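# Swap the spool piece between two spring-loaded pipe ends

## Task

Take out the spool piece now held between the two spring-loaded pipe ends and fit the spare spool lying on the table in its place. Each end of the fitted spool must be seated fully inside the raised ring of the flange it faces. The removed spool must finish lying still inside the parts tray. The pipe ends can be drawn back on their springs far enough for a spool to come out or go in.

## Robot and tools

Robots: four identical i2rt Big YAM arms, arm1 to arm4. Each has six joints, a right hand with index, middle and ring fingers plus a thumb (four hinges each, every hinge its own motor), and a wrist camera. A fixed room camera, cam_high, also looks at the scene. Feet in the scene frame (metres): arm1 at (-0.002, +0.559, +0.816) facing -y; arm2 at (+0.846, +0.002, +0.815) facing -x; arm3 at (-0.846, -0.007, +0.795) facing +x; arm4 at (+0.002, -0.549, +0.820) facing +y. Table tops under the arms are at z = +0.720. Reach is about 1.06 m from the joint1 axis.

Frames: one shared scene frame, origin on the floor, +z up. The hand point moves with the palm: its +z runs along straight fingers toward the tips, +x crosses the palm away from the thumb, +y leaves the palm face (palm surface at y = -0.062). A mast carrying the wrist camera sticks out on the palm side near the wrist and can bump things. With joints 1, 5, 6 at zero and the hand level and forward, the palm is up and the thumb on the right.

Tool move: optional keys arm1, arm2, arm3, arm4 and cameras. Each arm key holds that arm's own part; omitted arms get nothing new. Inside an arm part: "joints" is a map of absolute targets by name. Arm joints in radians: joint1_rad -2.879..2.879 (turn about foot, + counter-clockwise from above), joint2_rad 0..3.141 (shoulder), joint3_rad 0..3.019 (elbow), joint4_rad -1.692..1.57 (hand pitch, + lifts fingers), joint5_rad -1.57..1.57 (sideways, + to arm's right), joint6_rad -2.094..2.094 (roll, + clockwise seen from behind). Hand keys hand_index_mcp ... hand_thumb_ipl take -1..1, scaled linearly between the hinge's two stops; toward -1 curls fingers toward the palm and swings the thumb in front of the palm. Straight values: mcp +0.75, abd 0.00, pip +0.58, dip +0.70; thumb cmc +0.71, axl +0.68, mcp +0.23, ipl +0.17. hand_current_limit (-1..1, maps to 0..550 mA, starts +0.4) and hand_speed (-0.96..1, starts -0.6) are settings for all hand motors. On arm2, hand_middle_dip goals are capped at +90.6 degrees for the whole run; asking for more gives that angle and hand_goal_middle_dip shows it.

"target" is an absolute hand pose [x, y, z, qw, qx, qy, qz] in the scene frame (metres, unit quaternion) as the hand line prints it; the hand travels a straight line to it from its current hand_target. "speed" (0.002..0.5 m/s, default 0.25; turning up to twice that in rad/s) is only allowed with target. With target, joints may hold only the hand keys. "min_time_s" (0.1..8 s) sits beside joints and sets a minimum duration for that arm's joint motions. All hand paths in one call finish together, paced by the slowest; paths last 0.5..10 s and an action at most 15 s. Hands lag, drift and often stop a centimetre or more off; paths do not avoid obstacles or other arms. "cameras" lists names from arm1_cam_wrist..arm4_cam_wrist, cam_high, or all; [] gives none; a call with no action returns full state and all images.

Tool wait: seconds (0..10), optional cameras; commands nothing new. Tool zoom_image: camera plus region [x0, y0, x1, y1] in pixels (top-left origin, at most 504 by 504) of that camera's latest image. Tool finished_scene: scene number; irreversible, ends the current scene; the task must hold with no robot help.

Results: per-robot joint_positions (hinges on their goal scale), hand and hand_target poses, joint velocities ("within noise" when still), joint torques (N m, joint3/4 wrap at ±28), per-motor currents in mA (positive pushes toward -1), hand_goal_<motor> lines, and hand_state words: moving, goal, blocked (resting short and still pressing), overload (shut off). The "move" line lists each commanded arm as done or its worst status. Status words: off_target (rested away, may still push); time_out (joints get nearby targets and keep pushing; send the reported position to relax); not_followed / "joint command not followed" / "pose unreachable" (a safety check withheld the arm; the robot may keep trying). on_its_own lists uncommanded behaviour. Arms marked "as last shown" were not in the action. After a refused call or a stop, later calls in the same reply are skipped.

Fingers: each motor is a soft servo limited by the current cap; grip force grows as the goal sits further past the object. A motor above 495 mA for 5 s net shuts off for 10 s. Resending a hinge's measured position loosens a grip; omitted keys keep their goals.

Avoid: pushing arms hard into things or each other (arms never stop on contact), fingers of one hand closing on another robot, dropping parts or letting go while they move, parts falling far or leaving the work area, slams into fixed or heavy objects, and long stretched or stalled poses, which overheat motors (MOTOR HOT line at 85 °C; at 100 °C the arm drops and stays faulted 30-60 s). Loose objects may occasionally be nudged by outside disturbances. The scene keeps running while replies are composed, holding the last command.

Each tool is called after "Call:" as name(argument=value, ...), one argument or row to a line, values as JSON.

## Session

Call:
move(
)

Scene clock: 0.00 s.
Joint torques (N m): no reading
Motor temperatures (°C): arm1=[42 30 32 35 39 39] | arm2=[37 39 37 37 32 33] | arm3=[34 41 29 34 31 37] | arm4=[39 31 31 30 30 30]
Heat: arm1: hottest joint1_rad 42 °C; arm2: hottest joint2_rad 39 °C; arm3: hottest joint2_rad 41 °C; arm4: hottest joint1_rad 39 °C.
Joint velocities: within noise
arm1.joint_positions: joint1_rad=+0.223 joint2_rad=+0.600 joint3_rad=+1.386 joint4_rad=-1.380 joint5_rad=-0.008 joint6_rad=+1.051 hand_index_mcp=+0.753 hand_index_abd=+0.000 hand_index_pip=+0.577 hand_index_dip=+0.696 hand_middle_mcp=+0.753 hand_middle_abd=+0.000 hand_middle_pip=+0.577 hand_middle_dip=+0.696 hand_ring_mcp=+0.753 hand_ring_abd=+0.000 hand_ring_pip=+0.577 hand_ring_dip=+0.696 hand_thumb_cmc=+0.714 hand_thumb_axl=+0.677 hand_thumb_mcp=+0.226 hand_thumb_ipl=+0.168 hand_current_limit=+0.400 hand_speed=-0.600
arm1.joint_status: not commanded
arm1.hand_state: goal,goal,goal,goal,goal,goal,goal,goal,goal,goal,goal,goal,goal,goal,goal,goal
arm1.index_mcp_current_ma: 0
arm1.index_abd_current_ma: 0
arm1.index_pip_current_ma: 0
arm1.index_dip_current_ma: 0
arm1.middle_mcp_current_ma: 0
arm1.middle_abd_current_ma: 0
arm1.middle_pip_current_ma: 0
arm1.middle_dip_current_ma: 0
arm1.ring_mcp_current_ma: 0
arm1.ring_abd_current_ma: 0
arm1.ring_pip_current_ma: 0
arm1.ring_dip_current_ma: 0
arm1.thumb_cmc_current_ma: 0
arm1.thumb_axl_current_ma: 0
arm1.thumb_mcp_current_ma: 0
arm1.thumb_ipl_current_ma: 0
arm1.hand_goal_index_mcp: 0.754
arm1.hand_goal_index_abd: 0.000
arm1.hand_goal_index_pip: 0.576
arm1.hand_goal_index_dip: 0.696
arm1.hand_goal_middle_mcp: 0.754
arm1.hand_goal_middle_abd: 0.000
arm1.hand_goal_middle_pip: 0.576
arm1.hand_goal_middle_dip: 0.696
arm1.hand_goal_ring_mcp: 0.754
arm1.hand_goal_ring_abd: 0.000
arm1.hand_goal_ring_pip: 0.576
arm1.hand_goal_ring_dip: 0.696
arm1.hand_goal_thumb_cmc: 0.714
arm1.hand_goal_thumb_axl: 0.678
arm1.hand_goal_thumb_mcp: 0.226
arm1.hand_goal_thumb_ipl: 0.168
arm1.hand: x=-0.0211 y=+0.3165 z=+1.3692 quat_wxyz=(+0.373, +0.815, -0.332, +0.294) (m; scene frame)
arm1.hand_target: x=-0.0218 y=+0.3190 z=+1.3806 quat_wxyz=(+0.382, +0.809, -0.329, +0.301) (m; scene frame)
arm1.hand_status: not commanded
arm2.joint_positions: joint1_rad=-0.230 joint2_rad=+0.616 joint3_rad=+1.404 joint4_rad=-1.371 joint5_rad=-0.114 joint6_rad=+1.168 hand_index_mcp=+0.753 hand_index_abd=+0.000 hand_index_pip=+0.577 hand_index_dip=+0.696 hand_middle_mcp=+0.753 hand_middle_abd=+0.000 hand_middle_pip=+0.577 hand_middle_dip=+0.696 hand_ring_mcp=+0.753 hand_ring_abd=+0.000 hand_ring_pip=+0.577 hand_ring_dip=+0.696 hand_thumb_cmc=+0.714 hand_thumb_axl=+0.677 hand_thumb_mcp=+0.226 hand_thumb_ipl=+0.168 hand_current_limit=+0.400 hand_speed=-0.600
arm2.joint_status: not commanded
arm2.hand_state: goal,goal,goal,goal,goal,goal,goal,goal,goal,goal,goal,goal,goal,goal,goal,goal
arm2.index_mcp_current_ma: 0
arm2.index_abd_current_ma: 0
arm2.index_pip_current_ma: 0
arm2.index_dip_current_ma: 0
arm2.middle_mcp_current_ma: 0
arm2.middle_abd_current_ma: 0
arm2.middle_pip_current_ma: 0
arm2.middle_dip_current_ma: 0
arm2.ring_mcp_current_ma: 0
arm2.ring_abd_current_ma: 0
arm2.ring_pip_current_ma: 0
arm2.ring_dip_current_ma: 0
arm2.thumb_cmc_current_ma: 0
arm2.thumb_axl_current_ma: 0
arm2.thumb_mcp_current_ma: 0
arm2.thumb_ipl_current_ma: 0
arm2.hand_goal_index_mcp: 0.754
arm2.hand_goal_index_abd: 0.000
arm2.hand_goal_index_pip: 0.576
arm2.hand_goal_index_dip: 0.696
arm2.hand_goal_middle_mcp: 0.754
arm2.hand_goal_middle_abd: 0.000
arm2.hand_goal_middle_pip: 0.576
arm2.hand_goal_middle_dip: 0.696
arm2.hand_goal_ring_mcp: 0.754
arm2.hand_goal_ring_abd: 0.000
arm2.hand_goal_ring_pip: 0.576
arm2.hand_goal_ring_dip: 0.696
arm2.hand_goal_thumb_cmc: 0.714
arm2.hand_goal_thumb_axl: 0.678
arm2.hand_goal_thumb_mcp: 0.226
arm2.hand_goal_thumb_ipl: 0.168
arm2.hand: x=+0.6329 y=+0.1335 z=+1.3606 quat_wxyz=(-0.467, -0.087, +0.874, +0.104) (m; scene frame)
arm2.hand_target: x=+0.6350 y=+0.1330 z=+1.3734 quat_wxyz=(-0.479, -0.087, +0.867, +0.109) (m; scene frame)
arm2.hand_status: not commanded
arm3.joint_positions: joint1_rad=-0.202 joint2_rad=+0.623 joint3_rad=+1.360 joint4_rad=-1.323 joint5_rad=+0.032 joint6_rad=+1.112 hand_index_mcp=+0.753 hand_index_abd=+0.000 hand_index_pip=+0.577 hand_index_dip=+0.696 hand_middle_mcp=+0.753 hand_middle_abd=+0.000 hand_middle_pip=+0.577 hand_middle_dip=+0.696 hand_ring_mcp=+0.753 hand_ring_abd=+0.000 hand_ring_pip=+0.577 hand_ring_dip=+0.696 hand_thumb_cmc=+0.714 hand_thumb_axl=+0.677 hand_thumb_mcp=+0.226 hand_thumb_ipl=+0.168 hand_current_limit=+0.400 hand_speed=-0.600
arm3.joint_status: not commanded
arm3.hand_state: goal,goal,goal,goal,goal,goal,goal,goal,goal,goal,goal,goal,goal,goal,goal,goal
arm3.index_mcp_current_ma: 0
arm3.index_abd_current_ma: 0
arm3.index_pip_current_ma: 0
arm3.index_dip_current_ma: 0
arm3.middle_mcp_current_ma: 0
arm3.middle_abd_current_ma: 0
arm3.middle_pip_current_ma: 0
arm3.middle_dip_current_ma: 0
arm3.ring_mcp_current_ma: 0
arm3.ring_abd_current_ma: 0
arm3.ring_pip_current_ma: 0
arm3.ring_dip_current_ma: 0
arm3.thumb_cmc_current_ma: 0
arm3.thumb_axl_current_ma: 0
arm3.thumb_mcp_current_ma: 0
arm3.thumb_ipl_current_ma: 0
arm3.hand_goal_index_mcp: 0.754
arm3.hand_goal_index_abd: 0.000
arm3.hand_goal_index_pip: 0.576
arm3.hand_goal_index_dip: 0.696
arm3.hand_goal_middle_mcp: 0.754
arm3.hand_goal_middle_abd: 0.000
arm3.hand_goal_middle_pip: 0.576
arm3.hand_goal_middle_dip: 0.696
arm3.hand_goal_ring_mcp: 0.754
arm3.hand_goal_ring_abd: 0.000
arm3.hand_goal_ring_pip: 0.576
arm3.hand_goal_ring_dip: 0.696
arm3.hand_goal_thumb_cmc: 0.714
arm3.hand_goal_thumb_axl: 0.678
arm3.hand_goal_thumb_mcp: 0.226
arm3.hand_goal_thumb_ipl: 0.168
arm3.hand: x=-0.6333 y=-0.1558 z=+1.3412 quat_wxyz=(+0.181, +0.874, +0.083, +0.443) (m; scene frame)
arm3.hand_target: x=-0.6359 y=-0.1550 z=+1.3522 quat_wxyz=(+0.185, +0.868, +0.082, +0.453) (m; scene frame)
arm3.hand_status: not commanded
arm4.joint_positions: joint1_rad=-0.292 joint2_rad=+0.595 joint3_rad=+1.342 joint4_rad=-1.218 joint5_rad=+0.052 joint6_rad=+1.152 hand_index_mcp=+0.753 hand_index_abd=+0.000 hand_index_pip=+0.577 hand_index_dip=+0.696 hand_middle_mcp=+0.753 hand_middle_abd=+0.000 hand_middle_pip=+0.577 hand_middle_dip=+0.696 hand_ring_mcp=+0.753 hand_ring_abd=+0.000 hand_ring_pip=+0.577 hand_ring_dip=+0.696 hand_thumb_cmc=+0.714 hand_thumb_axl=+0.677 hand_thumb_mcp=+0.226 hand_thumb_ipl=+0.168 hand_current_limit=+0.400 hand_speed=-0.600
arm4.joint_status: not commanded
arm4.hand_state: goal,goal,goal,goal,goal,goal,goal,goal,goal,goal,goal,goal,goal,goal,goal,goal
arm4.index_mcp_current_ma: 0
arm4.index_abd_current_ma: 0
arm4.index_pip_current_ma: 0
arm4.index_dip_current_ma: 0
arm4.middle_mcp_current_ma: 0
arm4.middle_abd_current_ma: 0
arm4.middle_pip_current_ma: 0
arm4.middle_dip_current_ma: 0
arm4.ring_mcp_current_ma: 0
arm4.ring_abd_current_ma: 0
arm4.ring_pip_current_ma: 0
arm4.ring_dip_current_ma: 0
arm4.thumb_cmc_current_ma: 0
arm4.thumb_axl_current_ma: 0
arm4.thumb_mcp_current_ma: 0
arm4.thumb_ipl_current_ma: 0
arm4.hand_goal_index_mcp: 0.754
arm4.hand_goal_index_abd: 0.000
arm4.hand_goal_index_pip: 0.576
arm4.hand_goal_index_dip: 0.696
arm4.hand_goal_middle_mcp: 0.754
arm4.hand_goal_middle_abd: 0.000
arm4.hand_goal_middle_pip: 0.576
arm4.hand_goal_middle_dip: 0.696
arm4.hand_goal_ring_mcp: 0.754
arm4.hand_goal_ring_abd: 0.000
arm4.hand_goal_ring_pip: 0.576
arm4.hand_goal_ring_dip: 0.696
arm4.hand_goal_thumb_cmc: 0.714
arm4.hand_goal_thumb_axl: 0.678
arm4.hand_goal_thumb_mcp: 0.226
arm4.hand_goal_thumb_ipl: 0.168
arm4.hand: x=+0.1556 y=-0.3334 z=+1.3814 quat_wxyz=(-0.211, +0.558, +0.643, +0.481) (m; scene frame)
arm4.hand_target: x=+0.1549 y=-0.3366 z=+1.3918 quat_wxyz=(-0.215, +0.554, +0.638, +0.490) (m; scene frame)
arm4.hand_status: not commanded
pictures: arm1_cam_wrist, arm2_cam_wrist, arm3_cam_wrist, arm4_cam_wrist, cam_high

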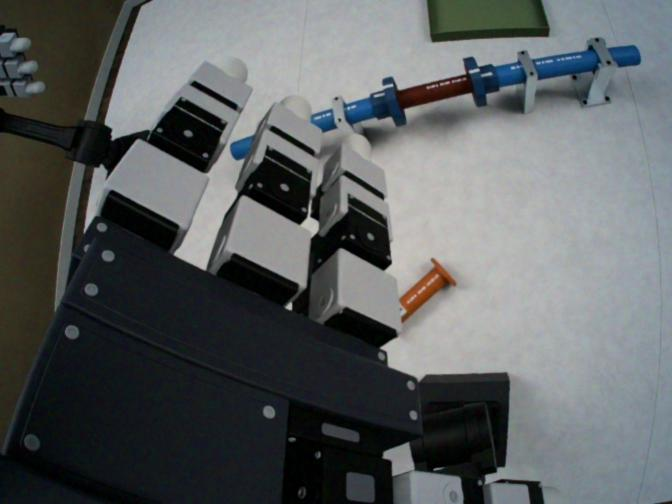

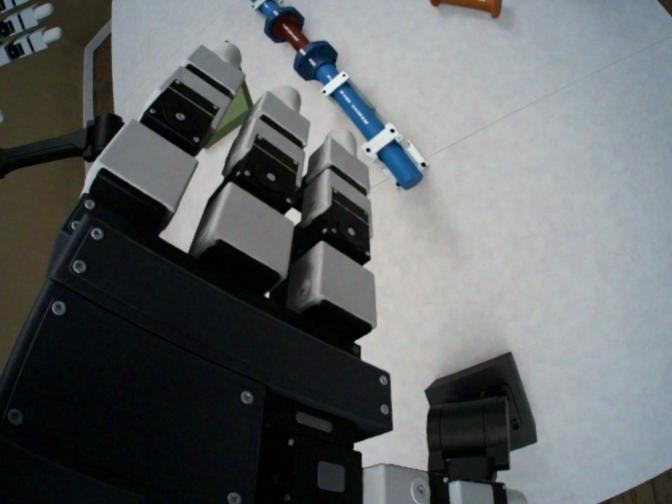

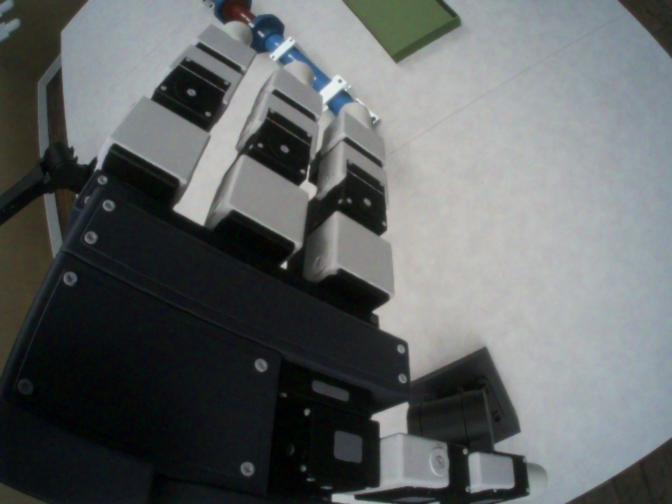

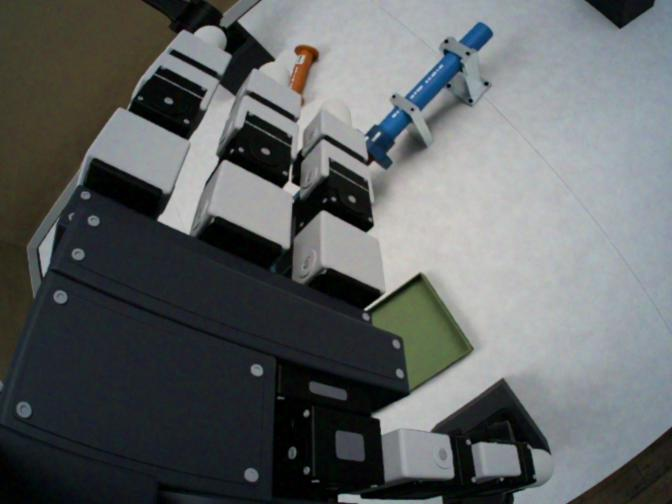

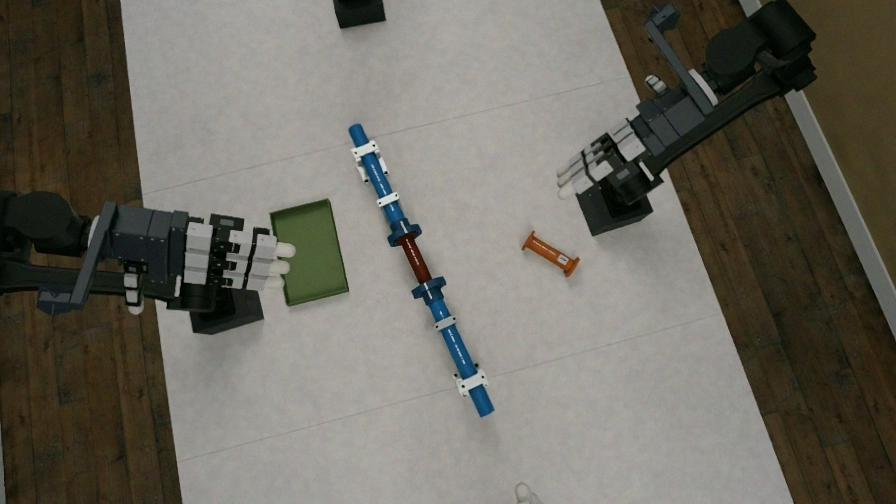

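Call:
zoom_image(
  camera="cam_high",
  region=[340, 180, 500, 300],
)

Call:
zoom_image(
  camera="cam_high",
  region=[400, 270, 520, 430],
)

Call:
zoom_image(
  camera="cam_high",
  region=[480, 180, 640, 300],
)

Call:
zoom_image(
  camera="arm1_cam_wrist",
  region=[300, 20, 672, 200],
)

Call:
zoom_image(
  camera="cam_high",
  region=[330, 110, 450, 250],
)

Scaled by 3.150 from the camera's 896x504 image, which has a finer 1280x720 frame.

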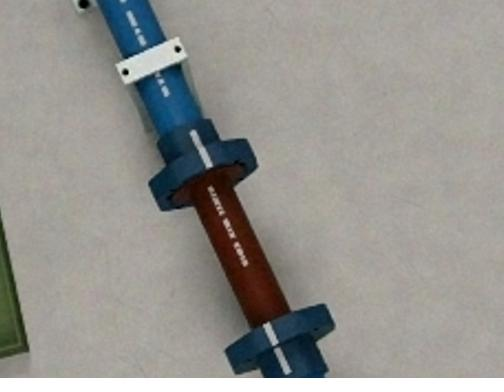

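Scaled by 3.150 from the camera's 896x504 image, which has a finer 1280x720 frame.

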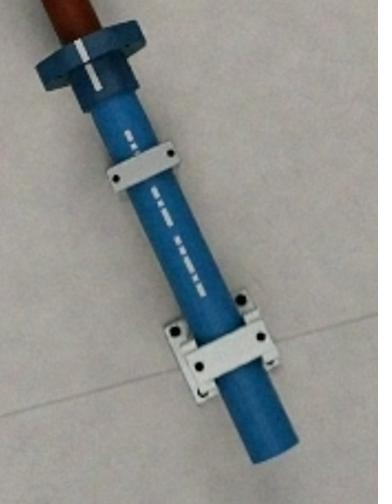

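Scaled by 3.150 from the camera's 896x504 image, which has a finer 1280x720 frame.

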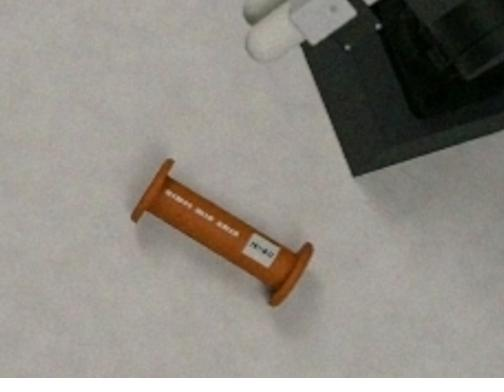

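Scaled by 1.355 from the camera's 672x504 image, which has a finer 960x720 frame.

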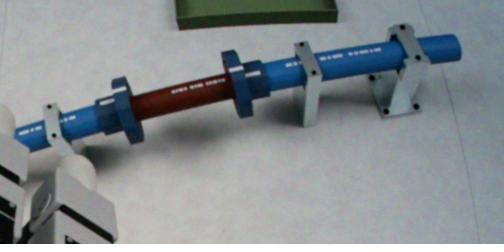

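Scaled by 3.600 from the camera's 896x504 image, which has a finer 1280x720 frame.

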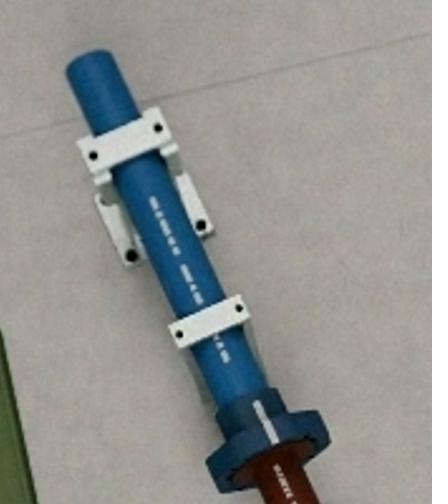

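Call:
zoom_image(
  camera="arm1_cam_wrist",
  region=[60, 20, 440, 360],
)

Call:
zoom_image(
  camera="cam_high",
  region=[0, 160, 380, 360],
)

Call:
zoom_image(
  camera="cam_high",
  region=[540, 0, 840, 240],
)

Scaled by 1.326 from the camera's 672x504 image, which has a finer 960x720 frame.

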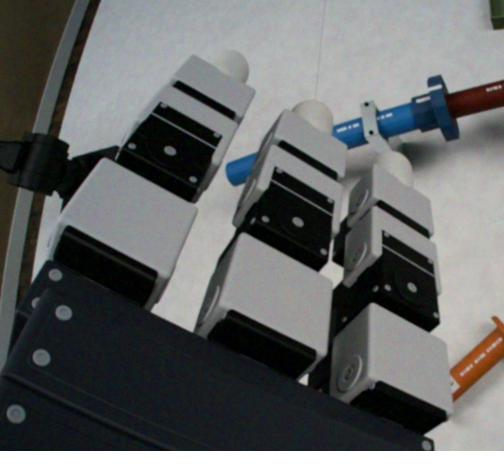

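Scaled by 1.326 from the camera's 896x504 image, which has a finer 1280x720 frame.

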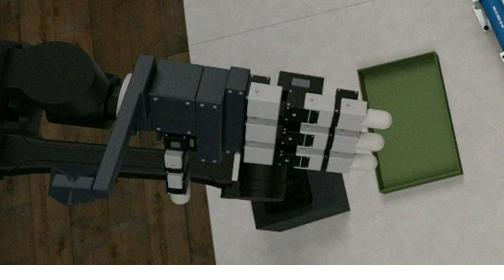

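Scaled by 1.680 from the camera's 896x504 image, which has a finer 1280x720 frame.

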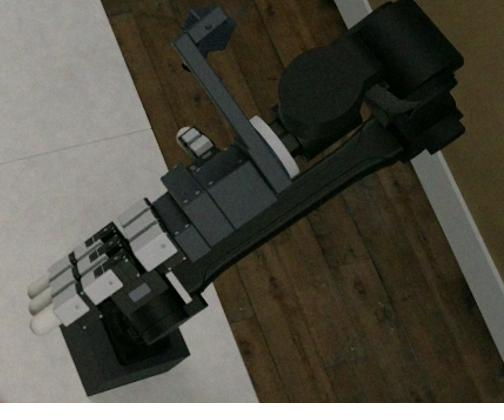

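Call:
move(
  arm2={"joints": {"joint5_rad": 0, "joint6_rad": -1.5}},
  arm3={"joints": {"joint5_rad": 0, "joint6_rad": -1.5}},
  arm1={"joints": {"joint6_rad": 0.0}},
  arm4={"joints": {"joint6_rad": 0.0}},
  cameras=["all"],
)

Scene clock: 512.97 s.
Joint torques (N m): arm1=[0.44 1.85 9.54 1.99 -0.09 -0.15] | arm2=[1.96 2.43 8.53 2.29 0 -0.03] | arm3=[0.44 1.14 9.7 1.81 -0.12 -0.02] | arm4=[0.91 1.61 8.73 3 0.05 -0.18]
Motor temperatures (°C): arm1=[40 29 41 31 33 32] | arm2=[34 34 45 34 30 30] | arm3=[31 37 40 32 29 29] | arm4=[36 31 45 29 28 29]
Heat: arm1: hottest joint3_rad 41 °C; arm2: hottest joint3_rad 45 °C; arm3: hottest joint3_rad 40 °C; arm4: hottest joint3_rad 45 °C.
move: arm1 done; arm2 done; arm3 done; arm4 done
Joint velocities: within noise
arm1.joint_positions: joint1_rad=+0.223 joint2_rad=+0.600 joint3_rad=+1.386 joint4_rad=-1.380 joint5_rad=-0.008 joint6_rad=+0.012 hand_index_mcp=+0.759 hand_index_abd=+0.000 hand_index_pip=+0.577 hand_index_dip=+0.696 hand_middle_mcp=+0.759 hand_middle_abd=+0.000 hand_middle_pip=+0.577 hand_middle_dip=+0.696 hand_ring_mcp=+0.759 hand_ring_abd=+0.000 hand_ring_pip=+0.577 hand_ring_dip=+0.696 hand_thumb_cmc=+0.719 hand_thumb_axl=+0.677 hand_thumb_mcp=+0.226 hand_thumb_ipl=+0.168 hand_current_limit=+0.400 hand_speed=-0.600
arm1.joint_status: all done
arm1.hand_state: goal,goal,goal,goal,goal,goal,goal,goal,goal,goal,goal,goal,goal,goal,goal,goal
arm1.index_mcp_current_ma: 2
arm1.index_abd_current_ma: 0
arm1.index_pip_current_ma: 0
arm1.index_dip_current_ma: 0
arm1.middle_mcp_current_ma: 2
arm1.middle_abd_current_ma: 0
arm1.middle_pip_current_ma: 0
arm1.middle_dip_current_ma: 0
arm1.ring_mcp_current_ma: 2
arm1.ring_abd_current_ma: 0
arm1.ring_pip_current_ma: 0
arm1.ring_dip_current_ma: 0
arm1.thumb_cmc_current_ma: 2
arm1.thumb_axl_current_ma: 0
arm1.thumb_mcp_current_ma: 0
arm1.thumb_ipl_current_ma: 0
arm1.hand_goal_index_mcp: 0.754
arm1.hand_goal_index_abd: 0.000
arm1.hand_goal_index_pip: 0.576
arm1.hand_goal_index_dip: 0.696
arm1.hand_goal_middle_mcp: 0.754
arm1.hand_goal_middle_abd: 0.000
arm1.hand_goal_middle_pip: 0.576
arm1.hand_goal_middle_dip: 0.696
arm1.hand_goal_ring_mcp: 0.754
arm1.hand_goal_ring_abd: 0.000
arm1.hand_goal_ring_pip: 0.576
arm1.hand_goal_ring_dip: 0.696
arm1.hand_goal_thumb_cmc: 0.714
arm1.hand_goal_thumb_axl: 0.678
arm1.hand_goal_thumb_mcp: 0.226
arm1.hand_goal_thumb_ipl: 0.168
arm1.hand: x=+0.0471 y=+0.3006 z=+1.4213 quat_wxyz=(+0.470, +0.872, +0.117, +0.070) (m; scene frame)
arm1.hand_target: x=+0.0471 y=+0.3046 z=+1.4339 quat_wxyz=(+0.482, +0.865, +0.121, +0.069) (m; scene frame)
arm1.hand_status: not commanded
arm2.joint_positions: joint1_rad=-0.230 joint2_rad=+0.616 joint3_rad=+1.404 joint4_rad=-1.371 joint5_rad=-0.003 joint6_rad=-1.492 hand_index_mcp=+0.757 hand_index_abd=-0.001 hand_index_pip=+0.577 hand_index_dip=+0.696 hand_middle_mcp=+0.756 hand_middle_abd=-0.001 hand_middle_pip=+0.577 hand_middle_dip=+0.696 hand_ring_mcp=+0.757 hand_ring_abd=-0.001 hand_ring_pip=+0.577 hand_ring_dip=+0.696 hand_thumb_cmc=+0.719 hand_thumb_axl=+0.677 hand_thumb_mcp=+0.226 hand_thumb_ipl=+0.168 hand_current_limit=+0.400 hand_speed=-0.600
arm2.joint_status: all done
arm2.hand_state: goal,goal,goal,goal,goal,goal,goal,goal,goal,goal,goal,goal,goal,goal,goal,goal
arm2.index_mcp_current_ma: 2
arm2.index_abd_current_ma: 0
arm2.index_pip_current_ma: 0
arm2.index_dip_current_ma: 0
arm2.middle_mcp_current_ma: 2
arm2.middle_abd_current_ma: 0
arm2.middle_pip_current_ma: 0
arm2.middle_dip_current_ma: 0
arm2.ring_mcp_current_ma: 2
arm2.ring_abd_current_ma: 0
arm2.ring_pip_current_ma: 0
arm2.ring_dip_current_ma: 0
arm2.thumb_cmc_current_ma: 5
arm2.thumb_axl_current_ma: 0
arm2.thumb_mcp_current_ma: 0
arm2.thumb_ipl_current_ma: 0
arm2.hand_goal_index_mcp: 0.754
arm2.hand_goal_index_abd: 0.000
arm2.hand_goal_index_pip: 0.576
arm2.hand_goal_index_dip: 0.696
arm2.hand_goal_middle_mcp: 0.754
arm2.hand_goal_middle_abd: 0.000
arm2.hand_goal_middle_pip: 0.576
arm2.hand_goal_middle_dip: 0.696
arm2.hand_goal_ring_mcp: 0.754
arm2.hand_goal_ring_abd: 0.000
arm2.hand_goal_ring_pip: 0.576
arm2.hand_goal_ring_dip: 0.696
arm2.hand_goal_thumb_cmc: 0.714
arm2.hand_goal_thumb_axl: 0.678
arm2.hand_goal_thumb_mcp: 0.226
arm2.hand_goal_thumb_ipl: 0.168
arm2.hand: x=+0.5926 y=-0.0110 z=+1.3809 quat_wxyz=(+0.038, -0.867, +0.150, +0.475) (m; scene frame)
arm2.hand_target: x=+0.5955 y=-0.0115 z=+1.3931 quat_wxyz=(+0.043, -0.860, +0.146, +0.487) (m; scene frame)
arm2.hand_status: not commanded
arm3.joint_positions: joint1_rad=-0.202 joint2_rad=+0.623 joint3_rad=+1.360 joint4_rad=-1.323 joint5_rad=+0.003 joint6_rad=-1.491 hand_index_mcp=+0.757 hand_index_abd=-0.001 hand_index_pip=+0.577 hand_index_dip=+0.696 hand_middle_mcp=+0.757 hand_middle_abd=-0.001 hand_middle_pip=+0.577 hand_middle_dip=+0.696 hand_ring_mcp=+0.756 hand_ring_abd=-0.001 hand_ring_pip=+0.577 hand_ring_dip=+0.696 hand_thumb_cmc=+0.719 hand_thumb_axl=+0.677 hand_thumb_mcp=+0.226 hand_thumb_ipl=+0.168 hand_current_limit=+0.400 hand_speed=-0.600
arm3.joint_status: all done
arm3.hand_state: goal,goal,goal,goal,goal,goal,goal,goal,goal,goal,goal,goal,goal,goal,goal,goal
arm3.index_mcp_current_ma: 9
arm3.index_abd_current_ma: -2
arm3.index_pip_current_ma: 2
arm3.index_dip_current_ma: 0
arm3.middle_mcp_current_ma: 9
arm3.middle_abd_current_ma: -2
arm3.middle_pip_current_ma: 2
arm3.middle_dip_current_ma: 0
arm3.ring_mcp_current_ma: 8
arm3.ring_abd_current_ma: -1
arm3.ring_pip_current_ma: 2
arm3.ring_dip_current_ma: 0
arm3.thumb_cmc_current_ma: 16
arm3.thumb_axl_current_ma: -2
arm3.thumb_mcp_current_ma: -1
arm3.thumb_ipl_current_ma: -1
arm3.hand_goal_index_mcp: 0.754
arm3.hand_goal_index_abd: 0.000
arm3.hand_goal_index_pip: 0.576
arm3.hand_goal_index_dip: 0.696
arm3.hand_goal_middle_mcp: 0.754
arm3.hand_goal_middle_abd: 0.000
arm3.hand_goal_middle_pip: 0.576
arm3.hand_goal_middle_dip: 0.696
arm3.hand_goal_ring_mcp: 0.754
arm3.hand_goal_ring_abd: 0.000
arm3.hand_goal_ring_pip: 0.576
arm3.hand_goal_ring_dip: 0.696
arm3.hand_goal_thumb_cmc: 0.714
arm3.hand_goal_thumb_axl: 0.678
arm3.hand_goal_thumb_mcp: 0.226
arm3.hand_goal_thumb_ipl: 0.168
arm3.hand: x=-0.5807 y=+0.0106 z=+1.3491 quat_wxyz=(+0.476, +0.146, +0.866, -0.044) (m; scene frame)
arm3.hand_target: x=-0.5840 y=+0.0123 z=+1.3599 quat_wxyz=(+0.487, +0.140, +0.861, -0.046) (m; scene frame)
arm3.hand_status: not commanded
arm4.joint_positions: joint1_rad=-0.292 joint2_rad=+0.595 joint3_rad=+1.342 joint4_rad=-1.218 joint5_rad=+0.052 joint6_rad=+0.010 hand_index_mcp=+0.760 hand_index_abd=+0.001 hand_index_pip=+0.577 hand_index_dip=+0.696 hand_middle_mcp=+0.760 hand_middle_abd=+0.001 hand_middle_pip=+0.577 hand_middle_dip=+0.696 hand_ring_mcp=+0.761 hand_ring_abd=+0.001 hand_ring_pip=+0.577 hand_ring_dip=+0.696 hand_thumb_cmc=+0.719 hand_thumb_axl=+0.677 hand_thumb_mcp=+0.226 hand_thumb_ipl=+0.168 hand_current_limit=+0.400 hand_speed=-0.600
arm4.joint_status: all done
arm4.hand_state: goal,goal,goal,goal,goal,goal,goal,goal,goal,goal,goal,goal,goal,goal,goal,goal
arm4.index_mcp_current_ma: 18
arm4.index_abd_current_ma: 1
arm4.index_pip_current_ma: 1
arm4.index_dip_current_ma: 0
arm4.middle_mcp_current_ma: 17
arm4.middle_abd_current_ma: 1
arm4.middle_pip_current_ma: 1
arm4.middle_dip_current_ma: 0
arm4.ring_mcp_current_ma: 19
arm4.ring_abd_current_ma: 1
arm4.ring_pip_current_ma: 1
arm4.ring_dip_current_ma: 0
arm4.thumb_cmc_current_ma: 13
arm4.thumb_axl_current_ma: -2
arm4.thumb_mcp_current_ma: 0
arm4.thumb_ipl_current_ma: -1
arm4.hand_goal_index_mcp: 0.754
arm4.hand_goal_index_abd: 0.000
arm4.hand_goal_index_pip: 0.576
arm4.hand_goal_index_dip: 0.696
arm4.hand_goal_middle_mcp: 0.754
arm4.hand_goal_middle_abd: 0.000
arm4.hand_goal_middle_pip: 0.576
arm4.hand_goal_middle_dip: 0.696
arm4.hand_goal_ring_mcp: 0.754
arm4.hand_goal_ring_abd: 0.000
arm4.hand_goal_ring_pip: 0.576
arm4.hand_goal_ring_dip: 0.696
arm4.hand_goal_thumb_cmc: 0.714
arm4.hand_goal_thumb_axl: 0.678
arm4.hand_goal_thumb_mcp: 0.226
arm4.hand_goal_thumb_ipl: 0.168
arm4.hand: x=+0.1027 y=-0.2844 z=+1.4434 quat_wxyz=(+0.083, +0.122, +0.842, +0.518) (m; scene frame)
arm4.hand_target: x=+0.1009 y=-0.2886 z=+1.4548 quat_wxyz=(+0.086, +0.117, +0.837, +0.528) (m; scene frame)
arm4.hand_status: not commanded
pictures: arm1_cam_wrist, arm2_cam_wrist, arm3_cam_wrist, arm4_cam_wrist, cam_high

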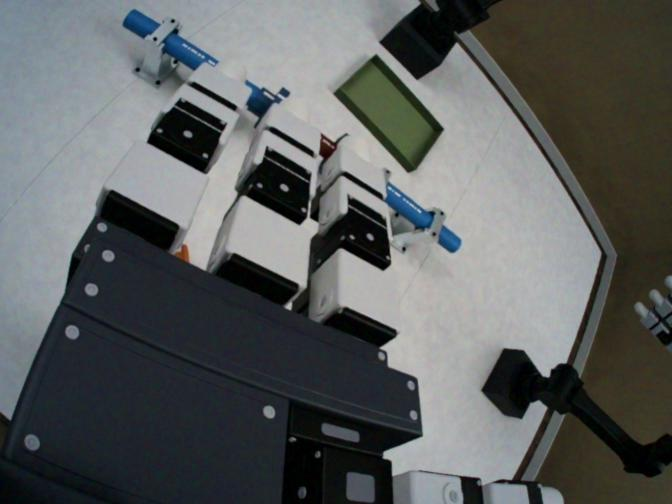

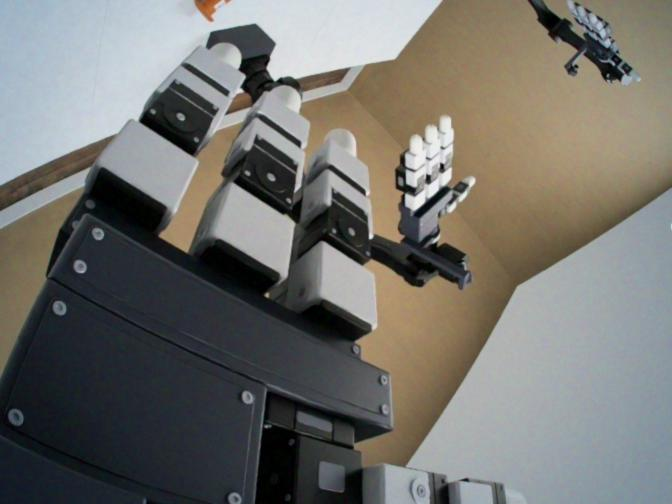

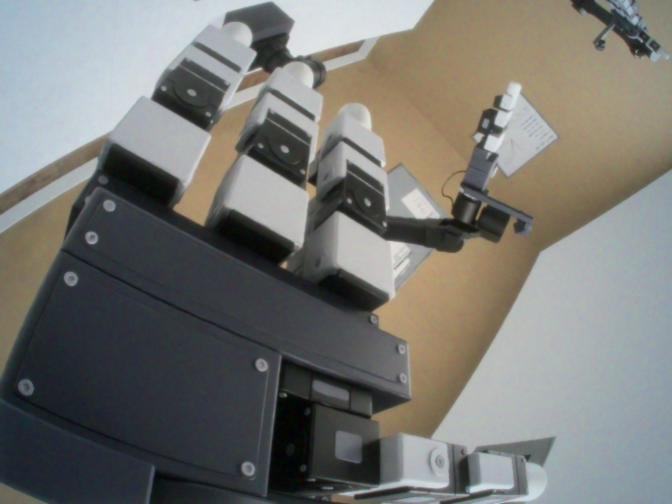

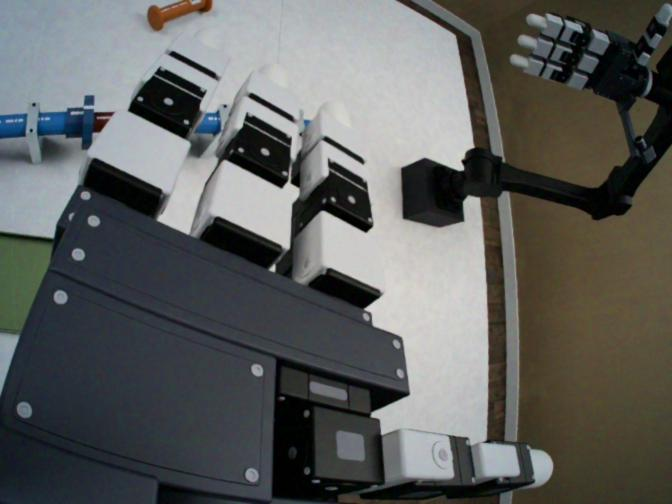

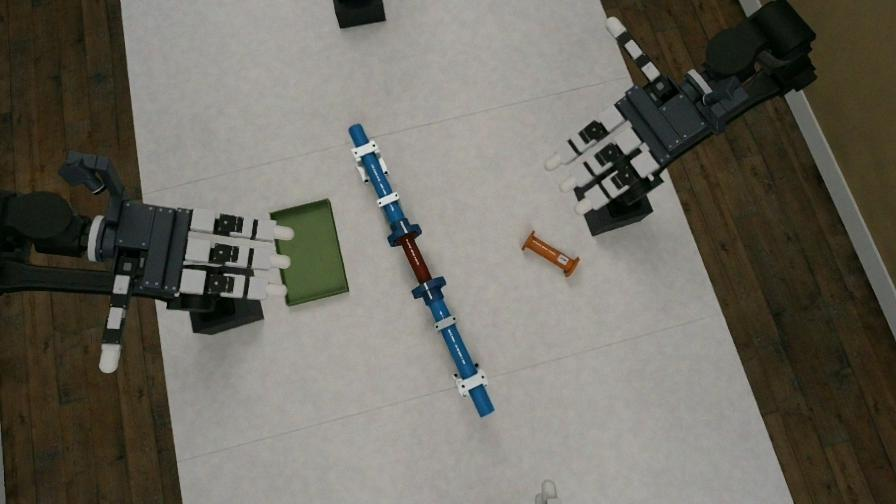

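Call:
move(
  arm2={"target": [0.231, 0.137, 1.0, 0, 0.9967, 0.0811, 0], "joints": {"hand_index_mcp": -0.2, "hand_middle_mcp": -0.2, "hand_ring_mcp": -0.2, "hand_thumb_cmc": -0.57}},
  arm3={"target": [-0.184, -0.174, 1.0, 0, -0.0811, 0.9967, 0], "joints": {"hand_index_mcp": -0.2, "hand_middle_mcp": -0.2, "hand_ring_mcp": -0.2, "hand_thumb_cmc": -0.57}},
  arm4={"target": [0.043, -0.157, 1.0, 0, -0.0811, 0.9967, 0], "joints": {"hand_index_mcp": -0.2, "hand_middle_mcp": -0.2, "hand_ring_mcp": -0.2, "hand_thumb_cmc": -0.57}},
  arm1={"target": [0.0, 0.40, 0.93, 0.356, -0.860, -0.3385, 0.140], "joints": {"hand_index_mcp": -0.2, "hand_middle_mcp": -0.2, "hand_ring_mcp": -0.2, "hand_thumb_cmc": -0.57}},
  cameras=["all"],
)

Scene clock: 624.87 s.
Joint torques (N m): arm1=[0.73 1.38 9.95 0.46 -0.26 0.21] | arm2=[2.73 -20.84 10.89 -0.51 -0.3 -0.12] | arm3=[1.08 -22.24 12.18 -0.61 -0.16 -0.07] | arm4=[1.73 -5.83 7.79 1.51 -0.13 -0.11]
Motor temperatures (°C): arm1=[39 29 41 31 32 31] | arm2=[33 34 46 34 31 30] | arm3=[31 37 41 32 29 29] | arm4=[36 31 45 29 28 29]
Heat: arm1: hottest joint3_rad 41 °C; arm2: hottest joint3_rad 46 °C; arm3: hottest joint3_rad 41 °C; arm4: hottest joint3_rad 45 °C.
move: arm1 not_followed; arm2 off_target; arm3 off_target; arm4 off_target
Joint velocities: within noise
arm1.joint_positions: joint1_rad=-0.066 joint2_rad=+0.407 joint3_rad=+0.636 joint4_rad=-1.679 joint5_rad=+0.184 joint6_rad=-0.789 hand_index_mcp=-0.180 hand_index_abd=+0.000 hand_index_pip=+0.577 hand_index_dip=+0.696 hand_middle_mcp=-0.181 hand_middle_abd=+0.000 hand_middle_pip=+0.577 hand_middle_dip=+0.696 hand_ring_mcp=-0.181 hand_ring_abd=+0.000 hand_ring_pip=+0.577 hand_ring_dip=+0.696 hand_thumb_cmc=-0.570 hand_thumb_axl=+0.677 hand_thumb_mcp=+0.224 hand_thumb_ipl=+0.168 hand_current_limit=+0.400 hand_speed=-0.600
arm1.joint_status: all done
arm1.hand_state: goal,goal,goal,goal,goal,goal,goal,goal,goal,goal,goal,goal,goal,goal,goal,goal
arm1.index_mcp_current_ma: 19
arm1.index_abd_current_ma: 0
arm1.index_pip_current_ma: 0
arm1.index_dip_current_ma: 0
arm1.middle_mcp_current_ma: 17
arm1.middle_abd_current_ma: 0
arm1.middle_pip_current_ma: 0
arm1.middle_dip_current_ma: 0
arm1.ring_mcp_current_ma: 17
arm1.ring_abd_current_ma: 0
arm1.ring_pip_current_ma: 0
arm1.ring_dip_current_ma: 0
arm1.thumb_cmc_current_ma: 0
arm1.thumb_axl_current_ma: 0
arm1.thumb_mcp_current_ma: -1
arm1.thumb_ipl_current_ma: 0
arm1.hand_goal_index_mcp: -0.200
arm1.hand_goal_index_abd: 0.000
arm1.hand_goal_index_pip: 0.576
arm1.hand_goal_index_dip: 0.696
arm1.hand_goal_middle_mcp: -0.200
arm1.hand_goal_middle_abd: 0.000
arm1.hand_goal_middle_pip: 0.576
arm1.hand_goal_middle_dip: 0.696
arm1.hand_goal_ring_mcp: -0.200
arm1.hand_goal_ring_abd: 0.000
arm1.hand_goal_ring_pip: 0.576
arm1.hand_goal_ring_dip: 0.696
arm1.hand_goal_thumb_cmc: -0.570
arm1.hand_goal_thumb_axl: 0.678
arm1.hand_goal_thumb_mcp: 0.226
arm1.hand_goal_thumb_ipl: 0.168
arm1.on_its_own: joint1_rad is held at -0.064, not at its first target +0.223; joint2_rad is held at +0.396, not at its first target +0.600; joint3_rad is held at +0.648, not at its first target +1.407; joint4_rad is held at -1.679, not at its first target -1.375; joint5_rad is held at +0.182, not at its first target -0.008; joint6_rad is held at -0.777, not at your +0.000
arm1.hand: x=+0.0056 y=+0.3824 z=+1.0060 quat_wxyz=(+0.026, +0.923, +0.369, -0.109) (m; scene frame)
arm1.hand_target: x=+0.0054 y=+0.3808 z=+1.0142 quat_wxyz=(+0.038, +0.924, +0.363, -0.113) (m; scene frame)
arm1.hand_status: not_followed (0.078 m and 44.9 deg from the pose sent, 0.504 m and 104.5 deg at the start; pose on its path clipped on 82 of 140 steps; a joint's target at an end of its range on 116 of 140 steps)
arm2.joint_positions: joint1_rad=-0.327 joint2_rad=+2.065 joint3_rad=+2.031 joint4_rad=-1.562 joint5_rad=+0.006 joint6_rad=-2.071 hand_index_mcp=-0.184 hand_index_abd=-0.001 hand_index_pip=+0.577 hand_index_dip=+0.696 hand_middle_mcp=-0.186 hand_middle_abd=-0.001 hand_middle_pip=+0.577 hand_middle_dip=+0.696 hand_ring_mcp=-0.185 hand_ring_abd=-0.001 hand_ring_pip=+0.577 hand_ring_dip=+0.696 hand_thumb_cmc=-0.572 hand_thumb_axl=+0.677 hand_thumb_mcp=+0.223 hand_thumb_ipl=+0.168 hand_current_limit=+0.400 hand_speed=-0.600
arm2.joint_status: all done
arm2.hand_state: goal,goal,goal,goal,goal,goal,goal,goal,goal,goal,goal,goal,goal,goal,goal,goal
arm2.index_mcp_current_ma: 26
arm2.index_abd_current_ma: 0
arm2.index_pip_current_ma: 0
arm2.index_dip_current_ma: 0
arm2.middle_mcp_current_ma: 22
arm2.middle_abd_current_ma: 0
arm2.middle_pip_current_ma: 0
arm2.middle_dip_current_ma: 0
arm2.ring_mcp_current_ma: 24
arm2.ring_abd_current_ma: 0
arm2.ring_pip_current_ma: 0
arm2.ring_dip_current_ma: 0
arm2.thumb_cmc_current_ma: -1
arm2.thumb_axl_current_ma: 0
arm2.thumb_mcp_current_ma: -3
arm2.thumb_ipl_current_ma: 0
arm2.hand_goal_index_mcp: -0.200
arm2.hand_goal_index_abd: 0.000
arm2.hand_goal_index_pip: 0.576
arm2.hand_goal_index_dip: 0.696
arm2.hand_goal_middle_mcp: -0.200
arm2.hand_goal_middle_abd: 0.000
arm2.hand_goal_middle_pip: 0.576
arm2.hand_goal_middle_dip: 0.696
arm2.hand_goal_ring_mcp: -0.200
arm2.hand_goal_ring_abd: 0.000
arm2.hand_goal_ring_pip: 0.576
arm2.hand_goal_ring_dip: 0.696
arm2.hand_goal_thumb_cmc: -0.570
arm2.hand_goal_thumb_axl: 0.678
arm2.hand_goal_thumb_mcp: 0.226
arm2.hand_goal_thumb_ipl: 0.168
arm2.hand: x=+0.2408 y=+0.1399 z=+0.9895 quat_wxyz=(-0.006, -0.997, -0.072, -0.009) (m; scene frame)
arm2.hand_target: x=+0.2315 y=+0.1367 z=+1.0001 quat_wxyz=(+0.000, -0.997, -0.081, +0.001) (m; scene frame)
arm2.hand_status: off_target (0.015 m and 1.7 deg from the pose sent, 0.546 m and 63.2 deg at the start)
arm3.joint_positions: joint1_rad=-0.331 joint2_rad=+2.237 joint3_rad=+2.360 joint4_rad=-1.665 joint5_rad=-0.014 joint6_rad=-2.086 hand_index_mcp=-0.185 hand_index_abd=-0.001 hand_index_pip=+0.577 hand_index_dip=+0.696 hand_middle_mcp=-0.185 hand_middle_abd=-0.001 hand_middle_pip=+0.577 hand_middle_dip=+0.696 hand_ring_mcp=-0.187 hand_ring_abd=-0.001 hand_ring_pip=+0.577 hand_ring_dip=+0.696 hand_thumb_cmc=-0.572 hand_thumb_axl=+0.677 hand_thumb_mcp=+0.224 hand_thumb_ipl=+0.168 hand_current_limit=+0.400 hand_speed=-0.600
arm3.joint_status: all done
arm3.hand_state: goal,goal,goal,goal,goal,goal,goal,goal,goal,goal,goal,goal,goal,goal,goal,goal
arm3.index_mcp_current_ma: 61
arm3.index_abd_current_ma: -2
arm3.index_pip_current_ma: 2
arm3.index_dip_current_ma: 0
arm3.middle_mcp_current_ma: 58
arm3.middle_abd_current_ma: -2
arm3.middle_pip_current_ma: 2
arm3.middle_dip_current_ma: 0
arm3.ring_mcp_current_ma: 52
arm3.ring_abd_current_ma: -1
arm3.ring_pip_current_ma: 2
arm3.ring_dip_current_ma: 0
arm3.thumb_cmc_current_ma: -8
arm3.thumb_axl_current_ma: -2
arm3.thumb_mcp_current_ma: -10
arm3.thumb_ipl_current_ma: -1
arm3.hand_goal_index_mcp: -0.200
arm3.hand_goal_index_abd: 0.000
arm3.hand_goal_index_pip: 0.576
arm3.hand_goal_index_dip: 0.696
arm3.hand_goal_middle_mcp: -0.200
arm3.hand_goal_middle_abd: 0.000
arm3.hand_goal_middle_pip: 0.576
arm3.hand_goal_middle_dip: 0.696
arm3.hand_goal_ring_mcp: -0.200
arm3.hand_goal_ring_abd: 0.000
arm3.hand_goal_ring_pip: 0.576
arm3.hand_goal_ring_dip: 0.696
arm3.hand_goal_thumb_cmc: -0.570
arm3.hand_goal_thumb_axl: 0.678
arm3.hand_goal_thumb_mcp: 0.226
arm3.hand_goal_thumb_ipl: 0.168
arm3.hand: x=-0.1915 y=-0.1764 z=+0.9905 quat_wxyz=(+0.021, -0.066, +0.998, -0.003) (m; scene frame)
arm3.hand_target: x=-0.1849 y=-0.1736 z=+0.9995 quat_wxyz=(+0.031, -0.075, +0.997, -0.010) (m; scene frame)
arm3.hand_status: off_target (0.012 m and 3.0 deg from the pose sent, 0.560 m and 63.3 deg at the start; a joint's target at an end of its range on 29 of 140 steps)
arm4.joint_positions: joint1_rad=-0.161 joint2_rad=+1.148 joint3_rad=+0.957 joint4_rad=-1.378 joint5_rad=+0.002 joint6_rad=-0.256 hand_index_mcp=-0.178 hand_index_abd=+0.001 hand_index_pip=+0.577 hand_index_dip=+0.696 hand_middle_mcp=-0.179 hand_middle_abd=+0.001 hand_middle_pip=+0.577 hand_middle_dip=+0.696 hand_ring_mcp=-0.178 hand_ring_abd=+0.001 hand_ring_pip=+0.577 hand_ring_dip=+0.696 hand_thumb_cmc=-0.568 hand_thumb_axl=+0.677 hand_thumb_mcp=+0.223 hand_thumb_ipl=+0.168 hand_current_limit=+0.400 hand_speed=-0.600
arm4.joint_status: hand_index_mcp off_target (ended at -0.178, target -0.200); hand_middle_mcp off_target (ended at -0.179, target -0.200); hand_ring_mcp off_target (ended at -0.178, target -0.200); the others done
arm4.hand_state: blocked,goal,goal,goal,blocked,goal,goal,goal,blocked,goal,goal,goal,goal,goal,goal,goal
arm4.index_mcp_current_ma: 76
arm4.index_abd_current_ma: 1
arm4.index_pip_current_ma: 1
arm4.index_dip_current_ma: 0
arm4.middle_mcp_current_ma: 72
arm4.middle_abd_current_ma: 1
arm4.middle_pip_current_ma: 1
arm4.middle_dip_current_ma: 0
arm4.ring_mcp_current_ma: 78
arm4.ring_abd_current_ma: 1
arm4.ring_pip_current_ma: 1
arm4.ring_dip_current_ma: 0
arm4.thumb_cmc_current_ma: 5
arm4.thumb_axl_current_ma: -2
arm4.thumb_mcp_current_ma: -9
arm4.thumb_ipl_current_ma: -1
arm4.hand_goal_index_mcp: -0.200
arm4.hand_goal_index_abd: 0.000
arm4.hand_goal_index_pip: 0.576
arm4.hand_goal_index_dip: 0.696
arm4.hand_goal_middle_mcp: -0.200
arm4.hand_goal_middle_abd: 0.000
arm4.hand_goal_middle_pip: 0.576
arm4.hand_goal_middle_dip: 0.696
arm4.hand_goal_ring_mcp: -0.200
arm4.hand_goal_ring_abd: 0.000
arm4.hand_goal_ring_pip: 0.576
arm4.hand_goal_ring_dip: 0.696
arm4.hand_goal_thumb_cmc: -0.570
arm4.hand_goal_thumb_axl: 0.678
arm4.hand_goal_thumb_mcp: 0.226
arm4.hand_goal_thumb_ipl: 0.168
arm4.hand: x=+0.0473 y=-0.1609 z=+1.0056 quat_wxyz=(+0.001, -0.071, +0.997, +0.003) (m; scene frame)
arm4.hand_target: x=+0.0429 y=-0.1573 z=+1.0000 quat_wxyz=(+0.000, -0.081, +0.997, +0.000) (m; scene frame)
arm4.hand_status: done (0.008 m and 1.2 deg from the pose sent, 0.465 m and 67.9 deg at the start)
pictures: arm1_cam_wrist, arm2_cam_wrist, arm3_cam_wrist, arm4_cam_wrist, cam_high
pose unreachable (arm1 arm): on one or more control steps of this call this arm could not follow its commanded pose, so it was not sent that pose on those steps. On the call's last step it was still not sent that pose. It may still have moved: this result reports where it is.
cause: moving toward the commanded pose would bring two parts of the arm too close to each other (its hand and another part of the arm, 20 mm apart when it was first held).

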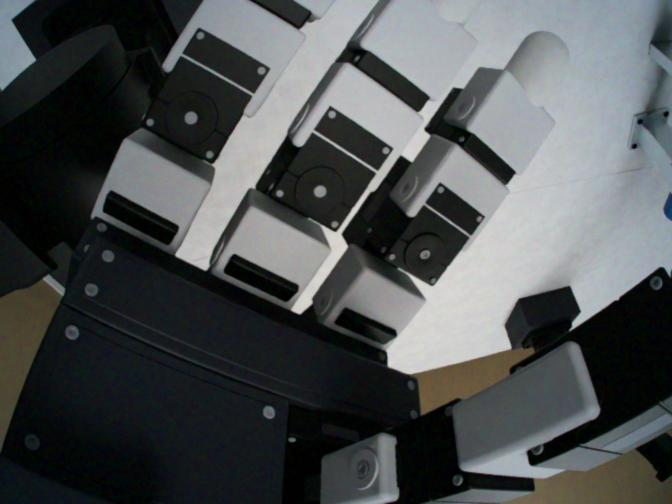

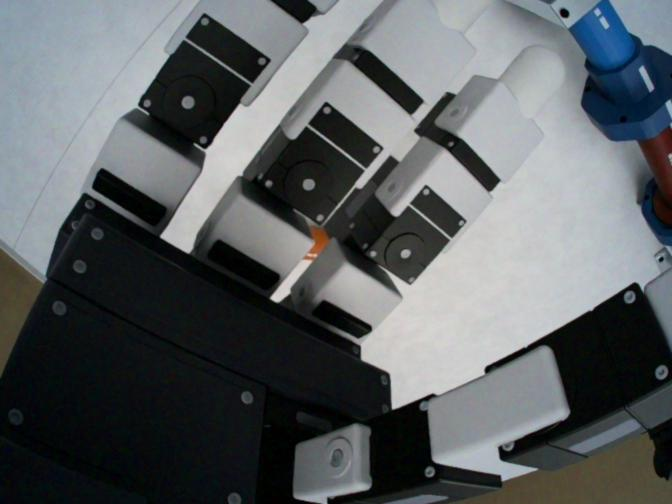

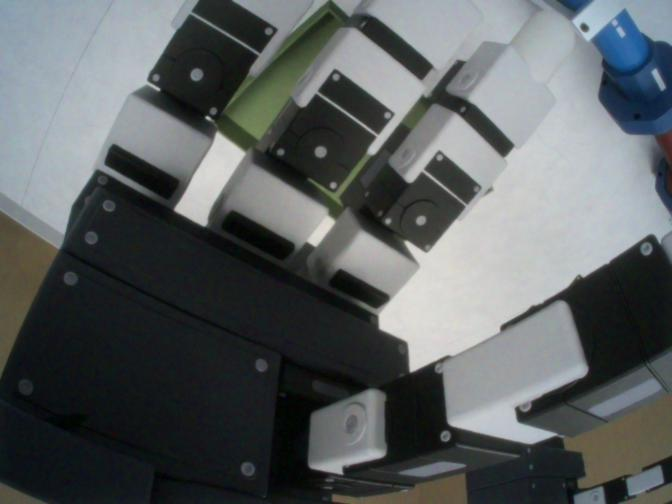

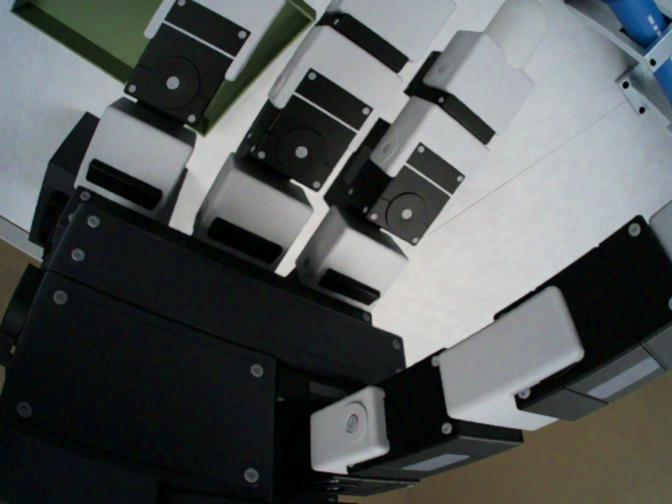

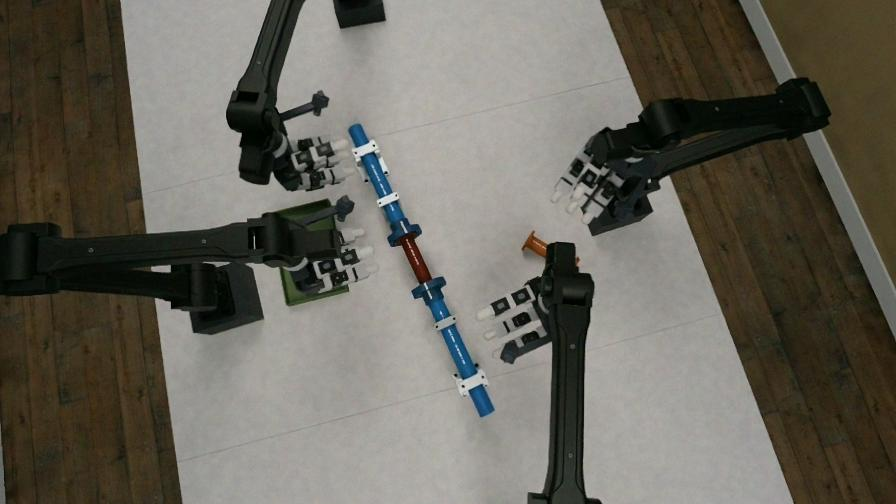

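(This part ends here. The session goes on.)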